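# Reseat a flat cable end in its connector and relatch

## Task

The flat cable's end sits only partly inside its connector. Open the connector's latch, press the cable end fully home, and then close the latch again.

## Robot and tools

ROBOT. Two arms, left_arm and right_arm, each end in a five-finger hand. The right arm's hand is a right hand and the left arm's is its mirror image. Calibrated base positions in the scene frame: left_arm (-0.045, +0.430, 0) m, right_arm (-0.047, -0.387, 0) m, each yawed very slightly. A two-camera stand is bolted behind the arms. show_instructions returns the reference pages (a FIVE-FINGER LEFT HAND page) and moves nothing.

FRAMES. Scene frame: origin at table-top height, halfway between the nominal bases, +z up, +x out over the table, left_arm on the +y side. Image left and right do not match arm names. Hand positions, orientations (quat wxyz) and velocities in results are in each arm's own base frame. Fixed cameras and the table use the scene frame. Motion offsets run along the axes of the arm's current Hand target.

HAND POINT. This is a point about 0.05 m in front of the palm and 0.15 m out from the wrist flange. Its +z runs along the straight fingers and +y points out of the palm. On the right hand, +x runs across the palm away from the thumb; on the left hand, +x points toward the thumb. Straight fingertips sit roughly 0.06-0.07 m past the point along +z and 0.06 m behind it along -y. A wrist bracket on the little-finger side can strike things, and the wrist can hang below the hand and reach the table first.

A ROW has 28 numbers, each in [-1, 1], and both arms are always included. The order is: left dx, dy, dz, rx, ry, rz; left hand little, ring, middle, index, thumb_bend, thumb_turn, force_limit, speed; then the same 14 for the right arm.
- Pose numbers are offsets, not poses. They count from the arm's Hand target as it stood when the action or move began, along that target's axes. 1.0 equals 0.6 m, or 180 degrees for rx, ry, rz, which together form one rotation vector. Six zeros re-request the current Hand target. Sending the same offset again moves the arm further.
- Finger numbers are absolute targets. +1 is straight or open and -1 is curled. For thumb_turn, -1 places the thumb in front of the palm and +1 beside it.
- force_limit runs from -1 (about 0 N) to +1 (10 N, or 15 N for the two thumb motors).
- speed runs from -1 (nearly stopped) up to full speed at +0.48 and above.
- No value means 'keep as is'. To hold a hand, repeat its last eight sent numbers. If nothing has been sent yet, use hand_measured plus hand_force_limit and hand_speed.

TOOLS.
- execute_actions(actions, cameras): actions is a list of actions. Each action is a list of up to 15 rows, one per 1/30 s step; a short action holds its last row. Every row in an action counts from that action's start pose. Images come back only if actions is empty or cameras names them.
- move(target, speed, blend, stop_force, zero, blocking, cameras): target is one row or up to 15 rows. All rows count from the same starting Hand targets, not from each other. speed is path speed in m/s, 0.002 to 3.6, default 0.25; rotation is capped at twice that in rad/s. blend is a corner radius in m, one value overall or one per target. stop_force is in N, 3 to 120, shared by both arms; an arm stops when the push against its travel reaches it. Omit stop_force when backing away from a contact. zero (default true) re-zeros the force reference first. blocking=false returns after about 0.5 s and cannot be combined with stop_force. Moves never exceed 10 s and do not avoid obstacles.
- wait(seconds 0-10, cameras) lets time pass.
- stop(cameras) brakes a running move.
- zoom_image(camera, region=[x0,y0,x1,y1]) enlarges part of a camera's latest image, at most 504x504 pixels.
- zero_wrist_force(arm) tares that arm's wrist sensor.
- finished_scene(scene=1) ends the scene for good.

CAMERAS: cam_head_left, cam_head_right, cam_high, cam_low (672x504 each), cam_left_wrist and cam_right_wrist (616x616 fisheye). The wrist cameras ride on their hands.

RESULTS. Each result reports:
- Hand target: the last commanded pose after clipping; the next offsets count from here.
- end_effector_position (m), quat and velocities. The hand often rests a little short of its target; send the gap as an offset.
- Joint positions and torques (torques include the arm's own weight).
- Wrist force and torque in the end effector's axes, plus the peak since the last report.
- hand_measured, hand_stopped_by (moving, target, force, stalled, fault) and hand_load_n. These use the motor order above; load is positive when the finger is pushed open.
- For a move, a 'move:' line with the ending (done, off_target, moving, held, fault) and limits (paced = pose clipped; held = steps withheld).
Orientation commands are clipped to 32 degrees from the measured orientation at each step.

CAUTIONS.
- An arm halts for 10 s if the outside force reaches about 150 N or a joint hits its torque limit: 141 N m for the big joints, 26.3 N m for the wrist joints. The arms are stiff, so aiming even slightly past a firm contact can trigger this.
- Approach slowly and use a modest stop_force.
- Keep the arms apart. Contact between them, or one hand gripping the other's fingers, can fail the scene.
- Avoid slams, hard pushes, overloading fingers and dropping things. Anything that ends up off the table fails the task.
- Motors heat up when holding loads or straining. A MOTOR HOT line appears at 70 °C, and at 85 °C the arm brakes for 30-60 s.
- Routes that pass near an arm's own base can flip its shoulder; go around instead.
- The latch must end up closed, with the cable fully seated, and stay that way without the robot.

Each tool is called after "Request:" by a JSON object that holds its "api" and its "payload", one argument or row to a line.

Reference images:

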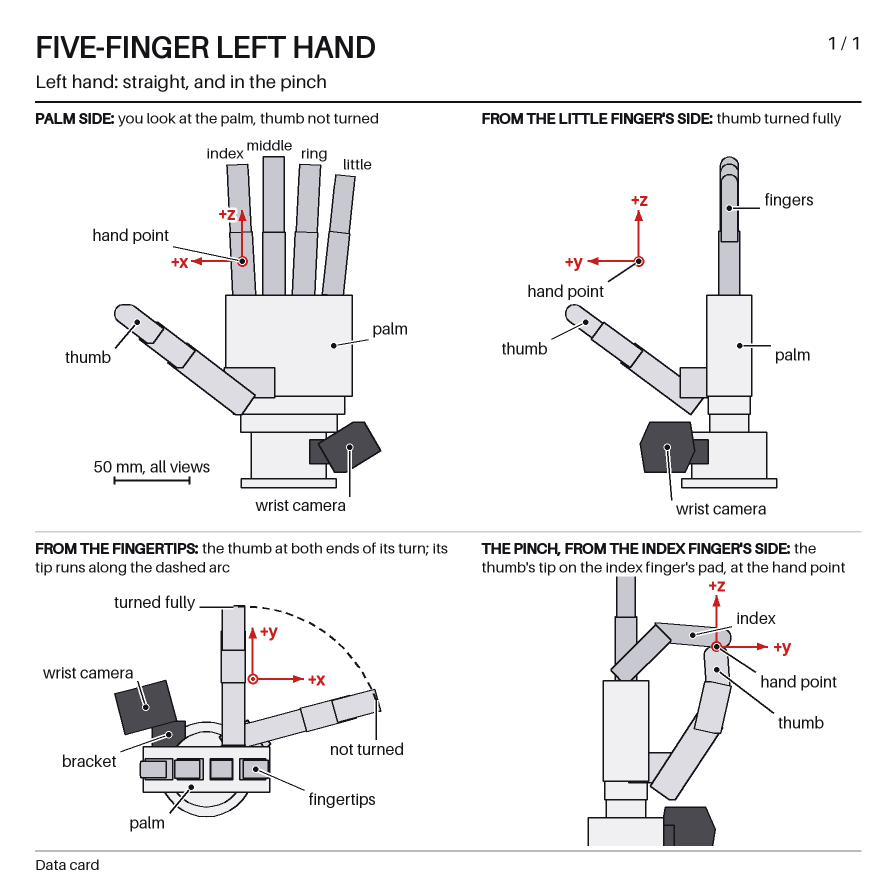

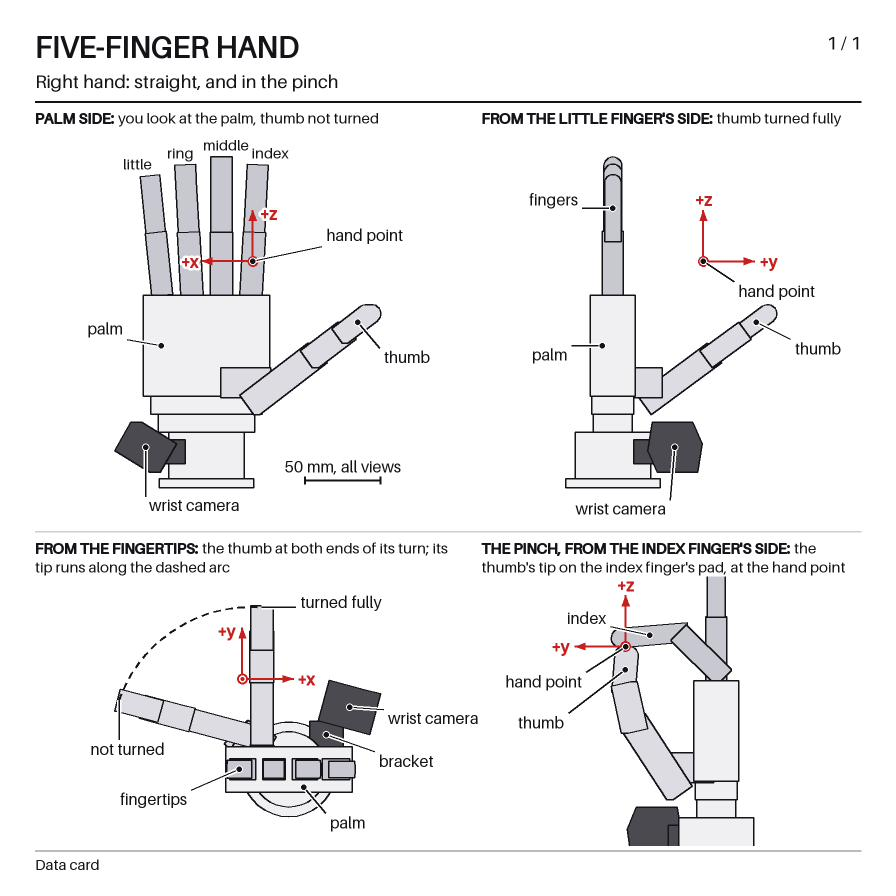

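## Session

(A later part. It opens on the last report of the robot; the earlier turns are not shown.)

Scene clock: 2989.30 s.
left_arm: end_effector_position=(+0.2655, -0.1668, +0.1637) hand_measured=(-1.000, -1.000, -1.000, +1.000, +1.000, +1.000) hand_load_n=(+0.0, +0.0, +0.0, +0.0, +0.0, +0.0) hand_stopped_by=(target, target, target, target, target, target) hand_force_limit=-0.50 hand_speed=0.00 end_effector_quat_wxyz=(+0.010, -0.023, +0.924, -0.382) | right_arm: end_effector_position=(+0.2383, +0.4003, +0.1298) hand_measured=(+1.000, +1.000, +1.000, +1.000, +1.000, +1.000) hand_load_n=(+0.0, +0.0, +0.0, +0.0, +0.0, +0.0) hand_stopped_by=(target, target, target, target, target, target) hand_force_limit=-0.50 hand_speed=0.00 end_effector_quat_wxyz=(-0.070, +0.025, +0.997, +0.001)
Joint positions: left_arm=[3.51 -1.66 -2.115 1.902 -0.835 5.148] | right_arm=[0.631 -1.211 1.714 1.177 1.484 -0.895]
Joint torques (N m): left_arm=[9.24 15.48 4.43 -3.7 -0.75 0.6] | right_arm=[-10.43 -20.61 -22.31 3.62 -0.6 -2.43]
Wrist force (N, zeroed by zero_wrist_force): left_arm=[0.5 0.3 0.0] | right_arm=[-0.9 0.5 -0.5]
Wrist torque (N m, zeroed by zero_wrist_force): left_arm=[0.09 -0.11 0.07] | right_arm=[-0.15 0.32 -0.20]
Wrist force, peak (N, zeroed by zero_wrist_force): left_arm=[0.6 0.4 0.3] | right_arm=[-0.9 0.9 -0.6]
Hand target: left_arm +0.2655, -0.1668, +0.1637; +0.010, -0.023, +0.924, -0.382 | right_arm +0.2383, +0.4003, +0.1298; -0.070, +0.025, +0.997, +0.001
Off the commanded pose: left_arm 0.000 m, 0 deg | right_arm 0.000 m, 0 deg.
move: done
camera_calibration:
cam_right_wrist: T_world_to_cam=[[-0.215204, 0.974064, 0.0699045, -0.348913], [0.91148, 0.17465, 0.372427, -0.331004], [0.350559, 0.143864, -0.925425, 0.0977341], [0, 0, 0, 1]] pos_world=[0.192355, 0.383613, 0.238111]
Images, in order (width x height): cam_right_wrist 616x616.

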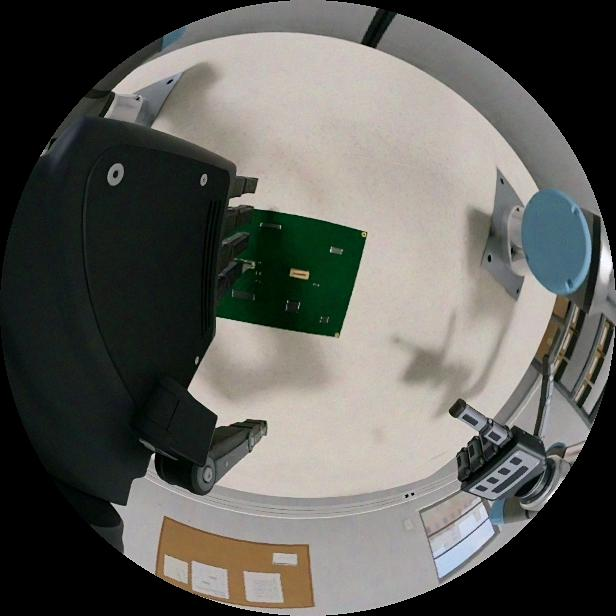

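Request:
{"api": "move", "payload": {
  "target": [0,0,0,0,0,0,-1,-1,-1,1,1,1,-0.5,0,-0.0099,0,0.0706,0,0,0,1,1,1,1,1,1,-0.5,0],
  "speed": 0.04,
  "cameras": ["cam_right_wrist"]
}}

Request:
{"api": "zoom_image", "payload": {
  "camera": "cam_right_wrist",
  "region": [200, 220, 350, 370]
}}

Scene clock: 2998.80 s.
left_arm: end_effector_position=(+0.2655, -0.1668, +0.1637) hand_measured=(-1.000, -1.000, -1.000, +1.000, +1.000, +1.000) hand_load_n=(+0.0, +0.0, +0.0, +0.0, -0.5, +0.0) hand_stopped_by=(target, target, target, target, target, target) hand_force_limit=-0.50 hand_speed=0.00 end_effector_quat_wxyz=(+0.010, -0.023, +0.924, -0.382) | right_arm: end_effector_position=(+0.2382, +0.4002, +0.0869) hand_measured=(+1.000, +1.000, +1.000, +1.000, +1.000, +1.000) hand_load_n=(-0.5, +0.0, -0.5, +0.0, +0.0, +0.0) hand_stopped_by=(target, target, target, target, target, target) hand_force_limit=-0.50 hand_speed=0.00 end_effector_quat_wxyz=(-0.070, +0.025, +0.997, +0.001) end_effector_velocity=(+0.001, +0.001, +0.003) end_effector_angular_velocity=(+0.001, -0.002, +0.000)
Joint positions: left_arm=[3.51 -1.66 -2.115 1.902 -0.835 5.148] | right_arm=[0.631 -1.157 1.763 1.074 1.484 -0.895]
Joint velocities: left_arm=[within noise] | right_arm=[0 -0.003 -0.004 0.005 0 0]
Joint torques (N m): left_arm=[9.29 15.42 5.25 -3.65 -0.69 0.4] | right_arm=[-10.55 -46.67 -22.94 3.82 0.34 -2.59]
Wrist force (N, zeroed by zero_wrist_force): left_arm=[0.5 0.1 0.2] | right_arm=[-0.9 0.4 -0.3]
Wrist torque (N m, zeroed by zero_wrist_force): left_arm=[0.05 -0.10 0.06] | right_arm=[-0.18 0.33 -0.18]
Wrist force, peak (N, zeroed by zero_wrist_force): left_arm=[0.7 0.6 0.2] | right_arm=[-1.0 0.7 -0.4]
Hand target: left_arm +0.2655, -0.1668, +0.1637; +0.010, -0.023, +0.924, -0.382 | right_arm +0.2383, +0.4003, +0.0871; -0.070, +0.025, +0.997, +0.001
Off the commanded pose: left_arm 0.000 m, 0 deg | right_arm 0.000 m, 0 deg.
move: done
camera_calibration:
cam_right_wrist: T_world_to_cam=[[-0.215199, 0.974076, 0.0697537, -0.345891], [0.911604, 0.174753, 0.372075, -0.315023], [0.35024, 0.143658, -0.925578, 0.0582037], [0, 0, 0, 1]] pos_world=[0.192356, 0.383614, 0.195212]
Images, in order (width x height): cam_right_wrist 616x616.

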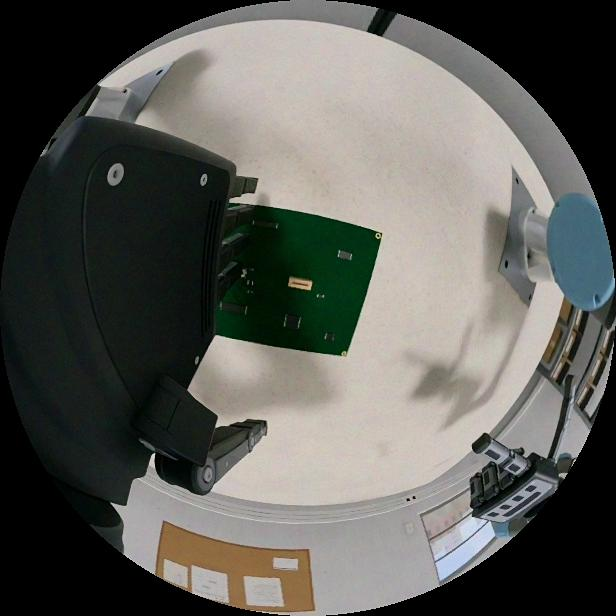

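Scaled by 3.360 from the camera's 616x616 image, which has a finer 880x880 frame.

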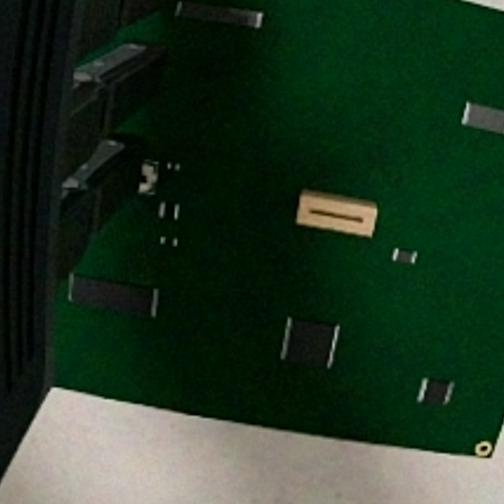

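Request:
{"api": "zoom_image", "payload": {
  "camera": "cam_right_wrist",
  "region": [222, 255, 262, 295]
}}

Scaled by 12.600 from the camera's 616x616 image, which has a finer 880x880 frame.

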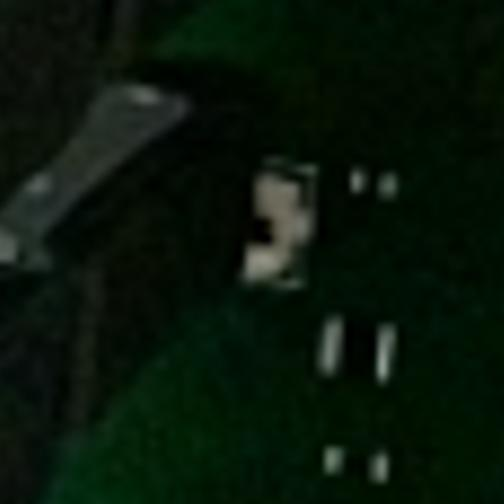

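Request:
{"api": "zero_wrist_force", "payload": {
  "arm": "right_arm"
}}

Request:
{"api": "move", "payload": {
  "target": [0,0,0,0,0,0,-1,-1,-1,1,1,1,-0.5,0,-0.00185,0,0.0132,0,0,0,1,1,1,1,1,1,-0.5,0],
  "speed": 0.003,
  "stop_force": 3
}}

Wrist force sensor zeroed.

Scene clock: 3008.17 s.
left_arm: end_effector_position=(+0.2655, -0.1668, +0.1637) hand_measured=(-1.000, -1.000, -1.000, +1.000, +1.000, +1.000) hand_load_n=(+0.0, +0.0, +0.0, -0.5, +0.0, -0.5) hand_stopped_by=(target, target, target, target, target, target) hand_force_limit=-0.50 hand_speed=0.00 end_effector_quat_wxyz=(+0.010, -0.023, +0.924, -0.382) | right_arm: end_effector_position=(+0.2383, +0.4003, +0.0794) hand_measured=(+1.000, +1.000, +1.000, +1.000, +1.000, +1.000) hand_load_n=(+0.0, +0.0, +0.0, +0.0, +0.0, +0.0) hand_stopped_by=(target, target, target, target, target, target) hand_force_limit=-0.50 hand_speed=0.00 end_effector_quat_wxyz=(-0.070, +0.025, +0.997, +0.001)
Joint positions: left_arm=[3.51 -1.66 -2.115 1.902 -0.835 5.148] | right_arm=[0.631 -1.146 1.771 1.056 1.484 -0.895]
Joint torques (N m): left_arm=[9.14 14.92 5.34 -3.64 -0.83 0.06] | right_arm=[-8.13 -46.56 -20.86 3.82 0.96 -2.52]
Wrist force (N, zeroed by zero_wrist_force): left_arm=[0.5 0.2 0.2] | right_arm=[0.7 0.1 -2.5]
Wrist torque (N m, zeroed by zero_wrist_force): left_arm=[0.06 -0.11 0.07] | right_arm=[0.15 -0.02 0.04]
Wrist force, peak (N, zeroed by zero_wrist_force): left_arm=[0.8 0.3 0.3] | right_arm=[1.3 -0.1 -3.2]
Hand target: left_arm +0.2655, -0.1668, +0.1637; +0.010, -0.023, +0.924, -0.382 | right_arm +0.2383, +0.4003, +0.0794; -0.070, +0.025, +0.997, +0.001
Off the commanded pose: left_arm 0.000 m, 0 deg | right_arm 0.000 m, 0 deg.
move: contact (right_arm)

Request:
{"api": "move", "payload": {
  "target": [0,0,0,0,0,0,-1,-1,-1,1,1,1,-0.5,0,0.00236,0,0.00117,0,0,0,1,1,1,1,1,1,-0.5,0],
  "speed": 0.003
}}

Scene clock: 3013.77 s.
left_arm: end_effector_position=(+0.2655, -0.1668, +0.1637) hand_measured=(-1.000, -1.000, -1.000, +1.000, +1.000, +1.000) hand_load_n=(+0.0, +0.0, +0.0, +0.0, +0.0, -0.5) hand_stopped_by=(target, target, target, target, target, target) hand_force_limit=-0.50 hand_speed=0.00 end_effector_quat_wxyz=(+0.010, -0.023, +0.924, -0.382) | right_arm: end_effector_position=(+0.2368, +0.4003, +0.0789) hand_measured=(+1.000, +1.000, +1.000, +1.000, +1.000, +1.000) hand_load_n=(+0.0, +0.0, +0.0, +0.0, +0.0, +0.0) hand_stopped_by=(target, target, target, target, target, target) hand_force_limit=-0.50 hand_speed=0.00 end_effector_quat_wxyz=(-0.070, +0.025, +0.997, +0.001)
Joint positions: left_arm=[3.51 -1.66 -2.115 1.902 -0.835 5.148] | right_arm=[0.633 -1.147 1.774 1.054 1.484 -0.892]
Joint torques (N m): left_arm=[9.56 16.64 5.74 -3.58 -0.75 -0.13] | right_arm=[7.3 -44.91 -5.94 1.39 -1.89 2.5]
Wrist force (N, zeroed by zero_wrist_force): left_arm=[0.1 0.2 0.3] | right_arm=[-0.6 0.2 -1.7]
Wrist torque (N m, zeroed by zero_wrist_force): left_arm=[0.05 -0.05 0.04] | right_arm=[0.16 -0.09 -0.01]
Wrist force, peak (N, zeroed by zero_wrist_force): left_arm=[0.6 0.5 0.3] | right_arm=[-0.1 -0.1 -3.2]
Hand target: left_arm +0.2655, -0.1668, +0.1637; +0.010, -0.023, +0.924, -0.382 | right_arm +0.2368, +0.4003, +0.0789; -0.070, +0.025, +0.997, +0.001
Off the commanded pose: left_arm 0.000 m, 0 deg | right_arm 0.000 m, 0 deg.
move: done

Request:
{"api": "move", "payload": {
  "target": [0,0,0,0,0,0,-1,-1,-1,1,1,1,-0.5,0,0.00048,0,0.00259,0,0,0,1,1,1,1,1,1,-0.5,0],
  "speed": 0.003,
  "stop_force": 6,
  "zero": false
}}

Scene clock: 3019.50 s.
left_arm: end_effector_position=(+0.2655, -0.1668, +0.1637) hand_measured=(-1.000, -1.000, -1.000, +1.000, +1.000, +1.000) hand_load_n=(+0.0, +0.5, +0.0, +0.0, +0.0, +0.0) hand_stopped_by=(target, target, target, target, target, target) hand_force_limit=-0.50 hand_speed=0.00 end_effector_quat_wxyz=(+0.010, -0.023, +0.924, -0.382) | right_arm: end_effector_position=(+0.2363, +0.4004, +0.0773) hand_measured=(+1.000, +1.000, +1.000, +1.000, +1.000, +1.000) hand_load_n=(+0.0, -0.5, +0.0, +0.0, +0.0, +0.0) hand_stopped_by=(target, target, target, target, target, target) hand_force_limit=-0.50 hand_speed=0.00 end_effector_quat_wxyz=(-0.070, +0.025, +0.997, +0.001)
Joint positions: left_arm=[3.51 -1.66 -2.115 1.902 -0.835 5.148] | right_arm=[0.634 -1.146 1.776 1.05 1.484 -0.891]
Joint torques (N m): left_arm=[9.74 16.24 5.73 -3.55 -0.69 -0.07] | right_arm=[8.98 -26.75 -12.27 3.69 -1.21 2.45]
Wrist force (N, zeroed by zero_wrist_force): left_arm=[0.5 0.3 0.3] | right_arm=[1.1 -0.2 -1.6]
Wrist torque (N m, zeroed by zero_wrist_force): left_arm=[0.06 -0.11 0.07] | right_arm=[0.13 -0.05 0.09]
Wrist force, peak (N, zeroed by zero_wrist_force): left_arm=[0.7 0.4 0.1] | right_arm=[1.3 -0.1 -3.7]
Hand target: left_arm +0.2655, -0.1668, +0.1637; +0.010, -0.023, +0.924, -0.382 | right_arm +0.2363, +0.4004, +0.0774; -0.070, +0.025, +0.997, +0.001
Off the commanded pose: left_arm 0.000 m, 0 deg | right_arm 0.000 m, 0 deg.
move: done

Request:
{"api": "move", "payload": {
  "target": [0,0,0,0,0,0,-1,-1,-1,1,1,1,-0.5,0,-0.0004,0,0.0028,0,0,0,1,1,1,1,1,1,-0.5,0],
  "speed": 0.002,
  "stop_force": 7,
  "zero": false
}}

Scene clock: 3024.80 s.
left_arm: end_effector_position=(+0.2655, -0.1668, +0.1637) hand_measured=(-1.000, -1.000, -1.000, +1.000, +1.000, +1.000) hand_load_n=(+0.0, +0.0, +0.0, +0.0, +0.0, +0.0) hand_stopped_by=(target, target, target, target, target, target) hand_force_limit=-0.50 hand_speed=0.00 end_effector_quat_wxyz=(+0.010, -0.023, +0.924, -0.382) | right_arm: end_effector_position=(+0.2364, +0.4004, +0.0770) hand_measured=(+1.000, +1.000, +1.000, +1.000, +1.000, +1.000) hand_load_n=(+0.0, +0.0, +0.0, +0.0, +0.0, +0.0) hand_stopped_by=(target, target, target, target, target, target) hand_force_limit=-0.50 hand_speed=0.00 end_effector_quat_wxyz=(-0.070, +0.025, +0.997, +0.001)
Joint positions: left_arm=[3.51 -1.66 -2.115 1.902 -0.835 5.148] | right_arm=[0.634 -1.145 1.776 1.049 1.484 -0.891]
Joint torques (N m): left_arm=[9.49 16.3 5.49 -3.53 -0.64 -0.29] | right_arm=[3.03 -43.69 -20.15 3.26 -1.27 -1.52]
Wrist force (N, zeroed by zero_wrist_force): left_arm=[0.6 0.2 0.2] | right_arm=[2.0 -0.2 -8.6]
Wrist torque (N m, zeroed by zero_wrist_force): left_arm=[0.07 -0.12 0.07] | right_arm=[0.48 -0.01 0.10]
Wrist force, peak (N, zeroed by zero_wrist_force): left_arm=[0.8 0.3 0.0] | right_arm=[2.0 -0.2 -9.5]
Hand target: left_arm +0.2655, -0.1668, +0.1637; +0.010, -0.023, +0.924, -0.382 | right_arm +0.2364, +0.4004, +0.0770; -0.070, +0.025, +0.997, +0.001 (not the last commanded pose)
Off the commanded pose: left_arm 0.000 m, 0 deg | right_arm 0.001 m, 0 deg.
move: contact (right_arm)

Request:
{"api": "move", "payload": {
  "target": [0,0,0,0,0,0,-1,-1,-1,1,1,1,-0.5,0,-0.0004,0,0.0025,0,0,0,1,1,1,1,1,1,-0.5,0],
  "speed": 0.002,
  "stop_force": 12,
  "zero": false
}}

Request:
{"api": "move", "payload": {
  "target": [
    [0,0,0,0,0,0,-1,-1,-1,1,1,1,-0.5,0,0.0009,0,-0.0066,0,0,0,1,1,1,1,1,1,-0.5,0],
    [0,0,0,0,0,0,-1,-1,-1,1,1,1,-0.5,0,0.0182,0,-0.1266,0,0,0,1,1,1,1,1,1,-0.5,0]
  ],
  "speed": [0.02,0.1],
  "blend": [0.002,0]
}}

Scene clock: 3035.13 s.
left_arm: end_effector_position=(+0.2655, -0.1668, +0.1637) hand_measured=(-1.000, -1.000, -1.000, +1.000, +1.000, +1.000) hand_load_n=(+0.0, +0.0, +0.0, +0.0, +0.0, +0.0) hand_stopped_by=(target, target, target, target, target, target) hand_force_limit=-0.50 hand_speed=0.00 end_effector_quat_wxyz=(+0.010, -0.023, +0.924, -0.382) | right_arm: end_effector_position=(+0.2365, +0.4005, +0.0767) hand_measured=(+1.000, +1.000, +1.000, +1.000, +1.000, +1.000) hand_load_n=(+0.0, +0.0, +0.0, +0.0, +0.0, +0.0) hand_stopped_by=(target, target, target, target, target, target) hand_force_limit=-0.50 hand_speed=0.00 end_effector_quat_wxyz=(-0.069, +0.025, +0.997, +0.001)
Joint positions: left_arm=[3.51 -1.66 -2.115 1.902 -0.835 5.148] | right_arm=[0.634 -1.145 1.776 1.048 1.484 -0.891]
Joint torques (N m): left_arm=[9.28 16.58 5.91 -3.45 -0.63 -0.41] | right_arm=[3.25 -39.83 -19.36 2.22 -1.06 0.48]
Wrist force (N, zeroed by zero_wrist_force): left_arm=[0.3 0.3 0.1] | right_arm=[2.9 -0.8 -12.5]
Wrist torque (N m, zeroed by zero_wrist_force): left_arm=[0.08 -0.09 0.06] | right_arm=[0.80 0.03 0.19]
Wrist force, peak (N, zeroed by zero_wrist_force): left_arm=[0.8 0.1 0.3] | right_arm=[3.9 -0.8 -15.4]
Hand target: left_arm +0.2655, -0.1668, +0.1637; +0.010, -0.023, +0.924, -0.382 | right_arm +0.2365, +0.4005, +0.0767; -0.069, +0.025, +0.997, +0.002 (not the last commanded pose)
Off the commanded pose: left_arm 0.000 m, 0 deg | right_arm 0.001 m, 0 deg.
move: contact (right_arm)

Scene clock: 3036.47 s.
left_arm: end_effector_position=(+0.2655, -0.1668, +0.1637) hand_measured=(-1.000, -1.000, -1.000, +1.000, +1.000, +1.000) hand_load_n=(+0.0, +0.0, +0.0, +0.0, +0.0, -0.5) hand_stopped_by=(target, target, target, target, target, target) hand_force_limit=-0.50 hand_speed=0.00 end_effector_quat_wxyz=(+0.010, -0.023, +0.924, -0.382) | right_arm: end_effector_position=(+0.2362, +0.4006, +0.1535) hand_measured=(+1.000, +1.000, +1.000, +1.000, +1.000, +1.000) hand_load_n=(+0.0, +0.0, +0.0, +0.0, +0.0, +0.0) hand_stopped_by=(target, target, target, target, target, target) hand_force_limit=-0.50 hand_speed=0.00 end_effector_quat_wxyz=(-0.069, +0.025, +0.997, +0.002)
Joint positions: left_arm=[3.51 -1.66 -2.115 1.902 -0.835 5.148] | right_arm=[0.635 -1.239 1.686 1.232 1.483 -0.891]
Joint torques (N m): left_arm=[8.81 16.52 6.13 -3.56 -0.88 -0.38] | right_arm=[8.41 -23.06 -10.95 3.81 -0.08 2.43]
Wrist force (N, zeroed by zero_wrist_force): left_arm=[0.6 0.4 0.3] | right_arm=[0.4 0.0 0.2]
Wrist torque (N m, zeroed by zero_wrist_force): left_arm=[0.08 -0.12 0.07] | right_arm=[0.00 -0.08 0.02]
Wrist force, peak (N, zeroed by zero_wrist_force): left_arm=[0.6 0.5 0.2] | right_arm=[3.5 -0.7 -13.8]
Hand target: left_arm +0.2655, -0.1668, +0.1637; +0.010, -0.023, +0.924, -0.382 | right_arm +0.2362, +0.4005, +0.1535; -0.069, +0.025, +0.997, +0.002
Off the commanded pose: left_arm 0.000 m, 0 deg | right_arm 0.000 m, 0 deg.
move: done

Request:
{"api": "move", "payload": {
  "target": [0,0,0,0,0,0,-1,-1,-1,1,1,1,-0.5,0,0,0,0,0,-0.0778,0,1,1,1,1,1,1,-0.5,0],
  "speed": 0.25
}}

Request:
{"api": "move", "payload": {
  "target": [0,0,0,0,0,0,-1,-1,-1,1,1,1,-0.5,0,-0.0969,0.0541,0.0161,0.338,-0.3401,-0.4121,1,1,1,1,1,1,-0.5,0],
  "speed": 0.25
}}

Scene clock: 3043.63 s.
left_arm: end_effector_position=(+0.2655, -0.1668, +0.1637) hand_measured=(-1.000, -1.000, -1.000, +1.000, +1.000, +1.000) hand_load_n=(+0.5, +0.0, +0.0, +0.0, +0.0, +0.0) hand_stopped_by=(target, target, target, target, target, target) hand_force_limit=-0.50 hand_speed=0.00 end_effector_quat_wxyz=(+0.010, -0.023, +0.924, -0.382) | right_arm: end_effector_position=(+0.2361, +0.4005, +0.1535) hand_measured=(+1.000, +1.000, +1.000, +1.000, +1.000, +1.000) hand_load_n=(+0.0, +0.0, +0.0, +0.0, +0.0, +0.0) hand_stopped_by=(target, target, target, target, target, target) hand_force_limit=-0.50 hand_speed=0.00 end_effector_quat_wxyz=(+0.053, +0.025, +0.998, -0.002)
Joint positions: left_arm=[3.51 -1.66 -2.115 1.902 -0.835 5.148] | right_arm=[0.744 -1.317 1.757 1.056 1.646 -0.78]
Joint torques (N m): left_arm=[9.56 15.97 5.81 -3.47 -0.67 -0.45] | right_arm=[3.36 -18.2 -21.04 0.56 1.07 -1.1]
Wrist force (N, zeroed by zero_wrist_force): left_arm=[0.5 0.3 0.2] | right_arm=[0.3 -0.1 0.3]
Wrist torque (N m, zeroed by zero_wrist_force): left_arm=[0.08 -0.10 0.06] | right_arm=[-0.01 -0.13 0.24]
Wrist force, peak (N, zeroed by zero_wrist_force): left_arm=[0.7 0.5 0.2] | right_arm=[0.7 0.4 0.6]
Hand target: left_arm +0.2655, -0.1668, +0.1637; +0.010, -0.023, +0.924, -0.382 | right_arm +0.2362, +0.4005, +0.1535; +0.053, +0.025, +0.998, -0.002
Off the commanded pose: left_arm 0.000 m, 0 deg | right_arm 0.000 m, 0 deg.
move: done

Scene clock: 3048.17 s.
left_arm: end_effector_position=(+0.2655, -0.1668, +0.1637) hand_measured=(-1.000, -1.000, -1.000, +1.000, +1.000, +1.000) hand_load_n=(+0.0, +0.5, +0.0, +0.0, -0.5, +0.0) hand_stopped_by=(target, target, target, target, target, target) hand_force_limit=-0.50 hand_speed=0.00 end_effector_quat_wxyz=(+0.010, -0.023, +0.924, -0.382) | right_arm: end_effector_position=(+0.2966, +0.4300, +0.1501) hand_measured=(+1.000, +1.000, +1.000, +1.000, +1.000, +1.000) hand_load_n=(+0.0, +0.0, +0.0, +0.0, +0.0, +0.0) hand_stopped_by=(target, target, target, target, target, target) hand_force_limit=-0.50 hand_speed=0.00 end_effector_quat_wxyz=(-0.467, +0.508, -0.534, +0.488) end_effector_velocity=(+0.000, +0.002, +0.001) end_effector_angular_velocity=(+0.002, -0.003, +0.002)
Joint positions: left_arm=[3.51 -1.66 -2.115 1.902 -0.835 5.148] | right_arm=[1.118 -1.317 1.99 -0.453 2.727 -2.937]
Joint velocities: left_arm=[within noise] | right_arm=[0.001 0 -0.002 -0.005 -0.001 -0.005]
Joint torques (N m): left_arm=[8.75 16.32 5.37 -3.44 -0.84 -0.54] | right_arm=[7.64 -17.95 -12.19 -1.48 -0.2 -2.53]
Wrist force (N, zeroed by zero_wrist_force): left_arm=[0.6 0.1 0.1] | right_arm=[0.9 -0.3 0.4]
Wrist torque (N m, zeroed by zero_wrist_force): left_arm=[0.05 -0.12 0.07] | right_arm=[0.19 -0.32 0.02]
Wrist force, peak (N, zeroed by zero_wrist_force): left_arm=[0.7 0.3 0.1] | right_arm=[1.2 -0.8 0.3]
Hand target: left_arm +0.2655, -0.1668, +0.1637; +0.010, -0.023, +0.924, -0.382 | right_arm +0.2965, +0.4300, +0.1500; -0.467, +0.509, -0.534, +0.488
Off the commanded pose: left_arm 0.000 m, 0 deg | right_arm 0.000 m, 0 deg.
move: done

Request:
{"api": "move", "payload": {
  "target": [
    [0,0,0,0,0,0,-1,-1,-1,1,1,1,-0.5,0,0,0.2018,0.0179,0,0,0,1,1,1,1,1,1,-0.5,0],
    [0,0,0,0,0,0,-1,-1,-1,1,1,1,-0.5,0,0,0.2351,0.0209,0,0,0,1,1,1,1,1,1,-0.5,0]
  ],
  "speed": [0.1,0.03],
  "blend": [0.005,0],
  "cameras": ["cam_right_wrist"]
}}

Request:
{"api": "zoom_image", "payload": {
  "camera": "cam_right_wrist",
  "region": [392, 78, 442, 143]
}}

Scene clock: 3055.77 s.
left_arm: end_effector_position=(+0.2655, -0.1668, +0.1637) hand_measured=(-1.000, -1.000, -1.000, +1.000, +1.000, +1.000) hand_load_n=(+0.0, +0.0, +0.5, +0.0, +0.0, +0.0) hand_stopped_by=(target, target, target, target, target, target) hand_force_limit=-0.50 hand_speed=0.00 end_effector_quat_wxyz=(+0.010, -0.023, +0.924, -0.382) | right_arm: end_effector_position=(+0.2966, +0.4303, +0.0083) hand_measured=(+1.000, +1.000, +1.000, +1.000, +1.000, +1.000) hand_load_n=(+0.0, +0.0, +0.0, +0.0, +0.0, +0.0) hand_stopped_by=(target, target, target, target, target, target) hand_force_limit=-0.50 hand_speed=0.00 end_effector_quat_wxyz=(-0.467, +0.509, -0.534, +0.488)
Joint positions: left_arm=[3.51 -1.66 -2.115 1.902 -0.835 5.148] | right_arm=[1.118 -1.032 2.08 -0.827 2.727 -2.936]
Joint torques (N m): left_arm=[8.74 16.95 5.92 -3.45 -0.72 -0.67] | right_arm=[6.65 -47.1 -3.69 1.42 0.44 -0.16]
Wrist force (N, zeroed by zero_wrist_force): left_arm=[0.5 0.1 0.2] | right_arm=[0.9 -0.4 0.2]
Wrist torque (N m, zeroed by zero_wrist_force): left_arm=[0.05 -0.11 0.07] | right_arm=[0.19 -0.29 0.14]
Wrist force, peak (N, zeroed by zero_wrist_force): left_arm=[0.8 0.3 0.1] | right_arm=[0.8 -1.4 0.5]
Hand target: left_arm +0.2655, -0.1668, +0.1637; +0.010, -0.023, +0.924, -0.382 | right_arm +0.2966, +0.4303, +0.0084; -0.467, +0.509, -0.534, +0.488
Off the commanded pose: left_arm 0.000 m, 0 deg | right_arm 0.000 m, 0 deg.
move: done
camera_calibration:
cam_right_wrist: T_world_to_cam=[[-0.130798, -0.262646, -0.955986, 0.158507], [-0.471621, 0.864659, -0.173028, -0.226311], [0.872047, 0.428231, -0.236965, -0.322198], [0, 0, 0, 1]] pos_world=[0.194971, 0.375288, 0.036023]
Images, in order (width x height): cam_right_wrist 616x616.

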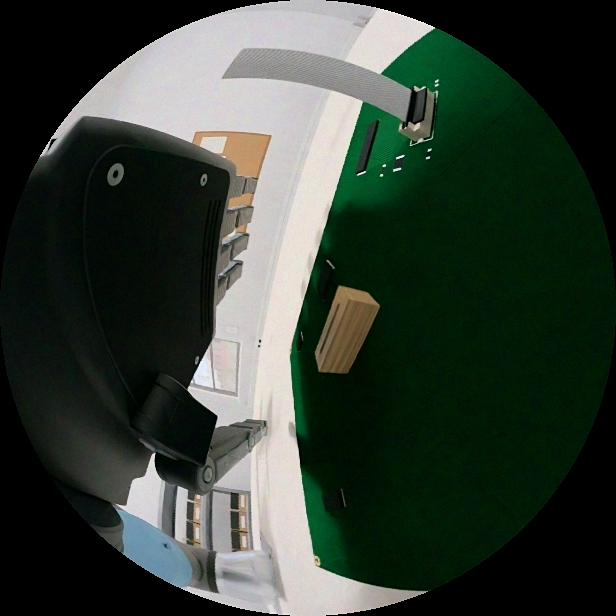

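Scaled by 7.754 from the camera's 616x616 image, which has a finer 880x880 frame.

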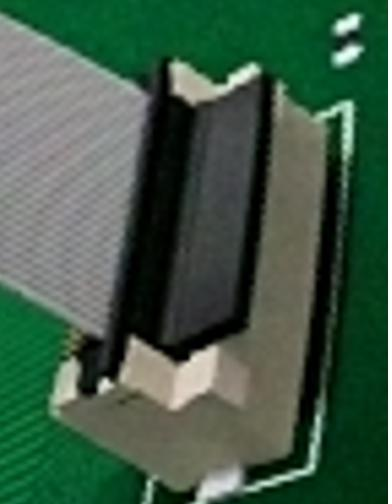

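Request:
{"api": "zoom_image", "payload": {
  "camera": "cam_right_wrist",
  "region": [400, 82, 440, 134]
}}

Scaled by 9.692 from the camera's 616x616 image, which has a finer 880x880 frame.

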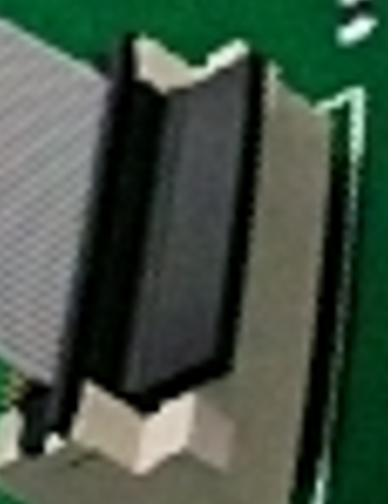

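Request:
{"api": "zoom_image", "payload": {
  "camera": "cam_right_wrist",
  "region": [385, 70, 465, 160]
}}

Scaled by 5.600 from the camera's 616x616 image, which has a finer 880x880 frame.

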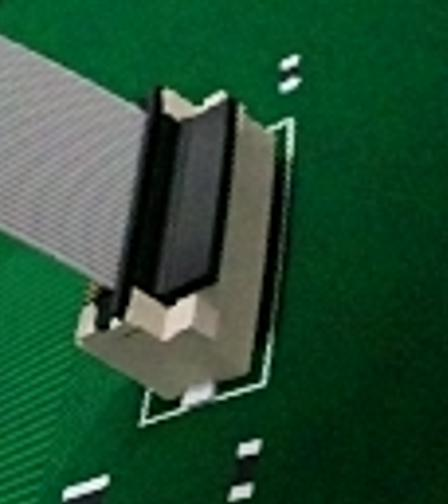

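Request:
{"api": "move", "payload": {
  "target": [
    [0,0,0,0,0,0,-1,-1,-1,1,1,1,-0.5,0,0,-0.2017,-0.0179,0,0,0,1,1,1,1,1,1,-0.5,0],
    [0,0,0,0,0,0,-1,-1,-1,1,1,1,-0.5,0,0.1013,-0.1959,-0.0845,0,0,0,1,1,1,1,1,1,-0.5,0],
    [0,0,0,0,0,0,-1,-1,-1,1,1,1,-0.5,0,0.1012,-0.0262,-0.0695,0,0,0,1,1,1,1,1,1,-0.5,0]
  ],
  "speed": [0.1,0.1,0.06],
  "blend": [0.01,0.01,0],
  "cameras": ["cam_right_wrist"]
}}

Request:
{"api": "zoom_image", "payload": {
  "camera": "cam_right_wrist",
  "region": [320, 230, 420, 330]
}}

Scene clock: 3107.37 s.
left_arm: end_effector_position=(+0.2655, -0.1668, +0.1637) hand_measured=(-1.000, -1.000, -1.000, +1.000, +1.000, +1.000) hand_load_n=(+0.0, +0.0, +0.0, +0.0, +0.0, +0.0) hand_stopped_by=(target, target, target, target, target, target) hand_force_limit=-0.50 hand_speed=0.00 end_effector_quat_wxyz=(+0.010, -0.023, +0.924, -0.382) | right_arm: end_effector_position=(+0.2536, +0.3714, +0.0275) hand_measured=(+1.000, +1.000, +1.000, +1.000, +1.000, +1.000) hand_load_n=(+0.0, +0.0, +0.0, +0.0, +0.0, -0.5) hand_stopped_by=(target, target, target, target, target, target) hand_force_limit=-0.50 hand_speed=0.00 end_effector_quat_wxyz=(-0.467, +0.509, -0.534, +0.488)
Joint positions: left_arm=[3.51 -1.66 -2.115 1.902 -0.835 5.148] | right_arm=[1.158 -1.167 2.253 -0.843 2.766 -2.913]
Joint torques (N m): left_arm=[8.42 16.87 6.67 -3.45 -0.81 -0.83] | right_arm=[10.12 -33.04 -13.57 0.47 1.67 -2.52]
Wrist force (N, zeroed by zero_wrist_force): left_arm=[0.5 0.3 0.1] | right_arm=[1.0 -0.5 0.1]
Wrist torque (N m, zeroed by zero_wrist_force): left_arm=[0.10 -0.11 0.06] | right_arm=[0.19 -0.31 0.14]
Wrist force, peak (N, zeroed by zero_wrist_force): left_arm=[0.8 0.2 0.1] | right_arm=[1.5 -0.4 0.6]
Hand target: left_arm +0.2655, -0.1668, +0.1637; +0.010, -0.023, +0.924, -0.382 | right_arm +0.2536, +0.3715, +0.0276; -0.467, +0.509, -0.534, +0.488
Off the commanded pose: left_arm 0.000 m, 0 deg | right_arm 0.000 m, 0 deg.
move: done
camera_calibration:
cam_right_wrist: T_world_to_cam=[[-0.130792, -0.262853, -0.95593, 0.15583], [-0.471658, 0.864603, -0.173208, -0.192307], [0.872027, 0.428218, -0.23706, -0.254915], [0, 0, 0, 1]] pos_world=[0.151971, 0.316389, 0.055223]
Images, in order (width x height): cam_right_wrist 616x616.

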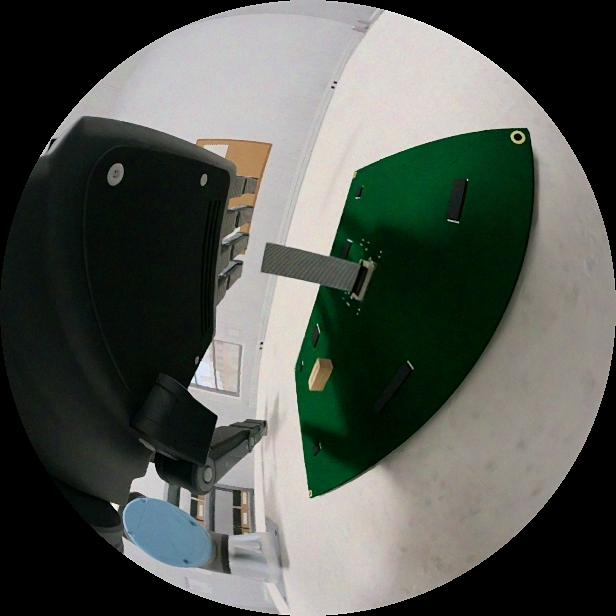

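Scaled by 5.040 from the camera's 616x616 image, which has a finer 880x880 frame.

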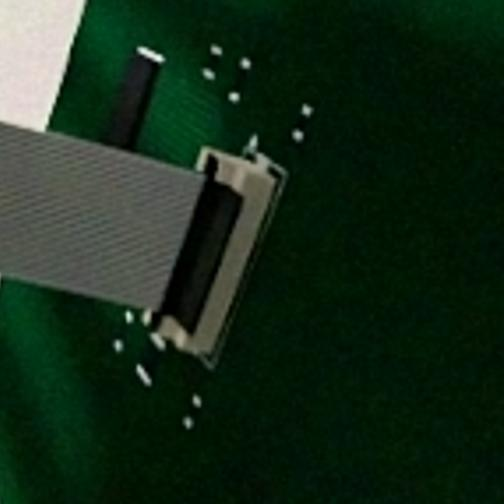

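Request:
{"api": "zoom_image", "payload": {
  "camera": "cam_right_wrist",
  "region": [348, 254, 382, 308]
}}

Scaled by 9.333 from the camera's 616x616 image, which has a finer 880x880 frame.

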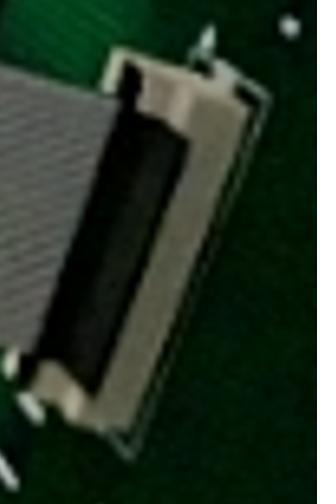

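Request:
{"api": "move", "payload": {
  "target": [0,0,0,0,0,0,-1,-1,-1,1,1,1,-0.5,0,0,-0.2,-0.0178,0,0,0,1,1,1,1,1,1,-0.5,0],
  "speed": 0.1,
  "cameras": ["cam_right_wrist","cam_head_left"]
}}

Request:
{"api": "zoom_image", "payload": {
  "camera": "cam_right_wrist",
  "region": [340, 230, 500, 390]
}}

Scene clock: 3132.33 s.
left_arm: end_effector_position=(+0.2655, -0.1668, +0.1637) hand_measured=(-1.000, -1.000, -1.000, +1.000, +1.000, +1.000) hand_load_n=(+0.0, +0.0, +0.0, +0.0, +0.0, +0.0) hand_stopped_by=(target, target, target, target, target, target) hand_force_limit=-0.50 hand_speed=0.00 end_effector_quat_wxyz=(+0.010, -0.023, +0.924, -0.382) | right_arm: end_effector_position=(+0.2536, +0.3713, +0.1481) hand_measured=(+1.000, +1.000, +1.000, +1.000, +1.000, +1.000) hand_load_n=(+0.0, +0.0, +0.0, +0.0, +0.0, +0.0) hand_stopped_by=(target, target, target, target, target, target) hand_force_limit=-0.50 hand_speed=0.00 end_effector_quat_wxyz=(-0.467, +0.508, -0.534, +0.488)
Joint positions: left_arm=[3.51 -1.66 -2.115 1.902 -0.835 5.148] | right_arm=[1.158 -1.444 2.16 -0.473 2.766 -2.913]
Joint torques (N m): left_arm=[8.85 16.91 5.58 -3.61 -0.77 -1.08] | right_arm=[-7.63 -24.21 -5.01 1.21 -0.53 -1.69]
Wrist force (N, zeroed by zero_wrist_force): left_arm=[0.6 0.2 0.2] | right_arm=[0.8 -0.5 0.4]
Wrist torque (N m, zeroed by zero_wrist_force): left_arm=[0.06 -0.11 0.07] | right_arm=[0.16 -0.29 -0.03]
Wrist force, peak (N, zeroed by zero_wrist_force): left_arm=[0.8 0.3 0.1] | right_arm=[1.5 -0.1 0.2]
Hand target: left_arm +0.2655, -0.1668, +0.1637; +0.010, -0.023, +0.924, -0.382 | right_arm +0.2536, +0.3712, +0.1480; -0.467, +0.509, -0.534, +0.488
Off the commanded pose: left_arm 0.000 m, 0 deg | right_arm 0.000 m, 0 deg.
move: done
camera_calibration:
cam_right_wrist: T_world_to_cam=[[-0.130674, -0.262232, -0.956116, 0.270811], [-0.471613, 0.864727, -0.172711, -0.171481], [0.872069, 0.428348, -0.23667, -0.226422], [0, 0, 0, 1]] pos_world=[0.151971, 0.316287, 0.175723]
Images, in order (width x height): cam_head_left 672x504, cam_right_wrist 616x616.

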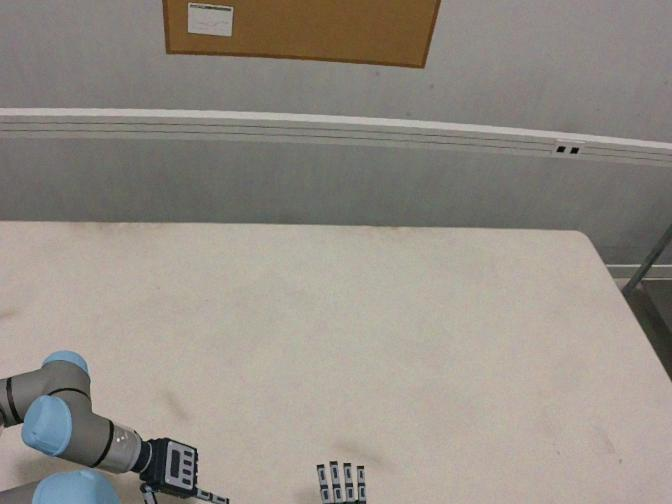

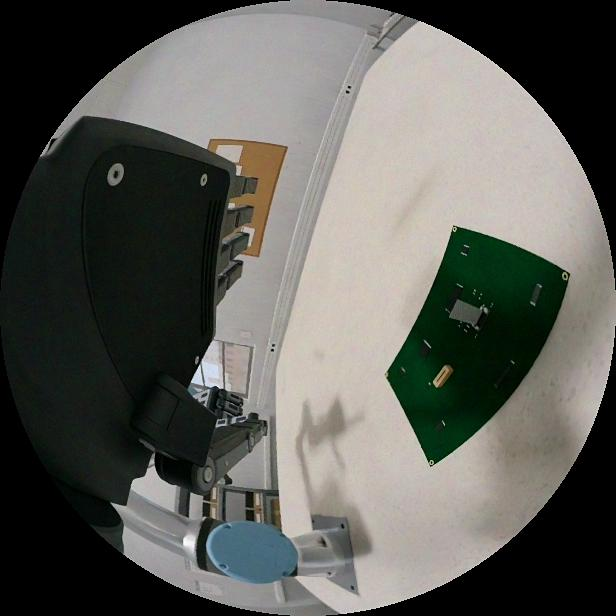

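Scaled by 3.150 from the camera's 616x616 image, which has a finer 880x880 frame.

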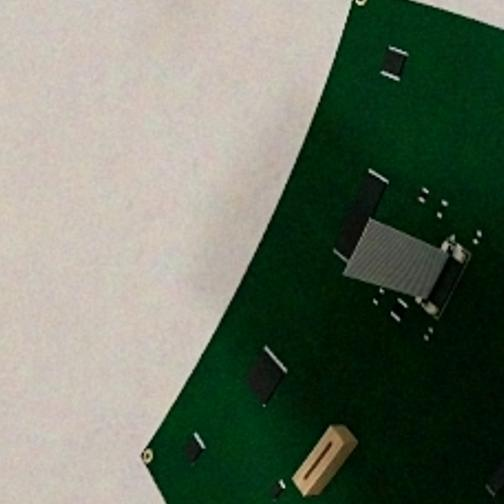

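Request:
{"api": "finished_scene", "payload": {

}}

The scene is finished: the task was done.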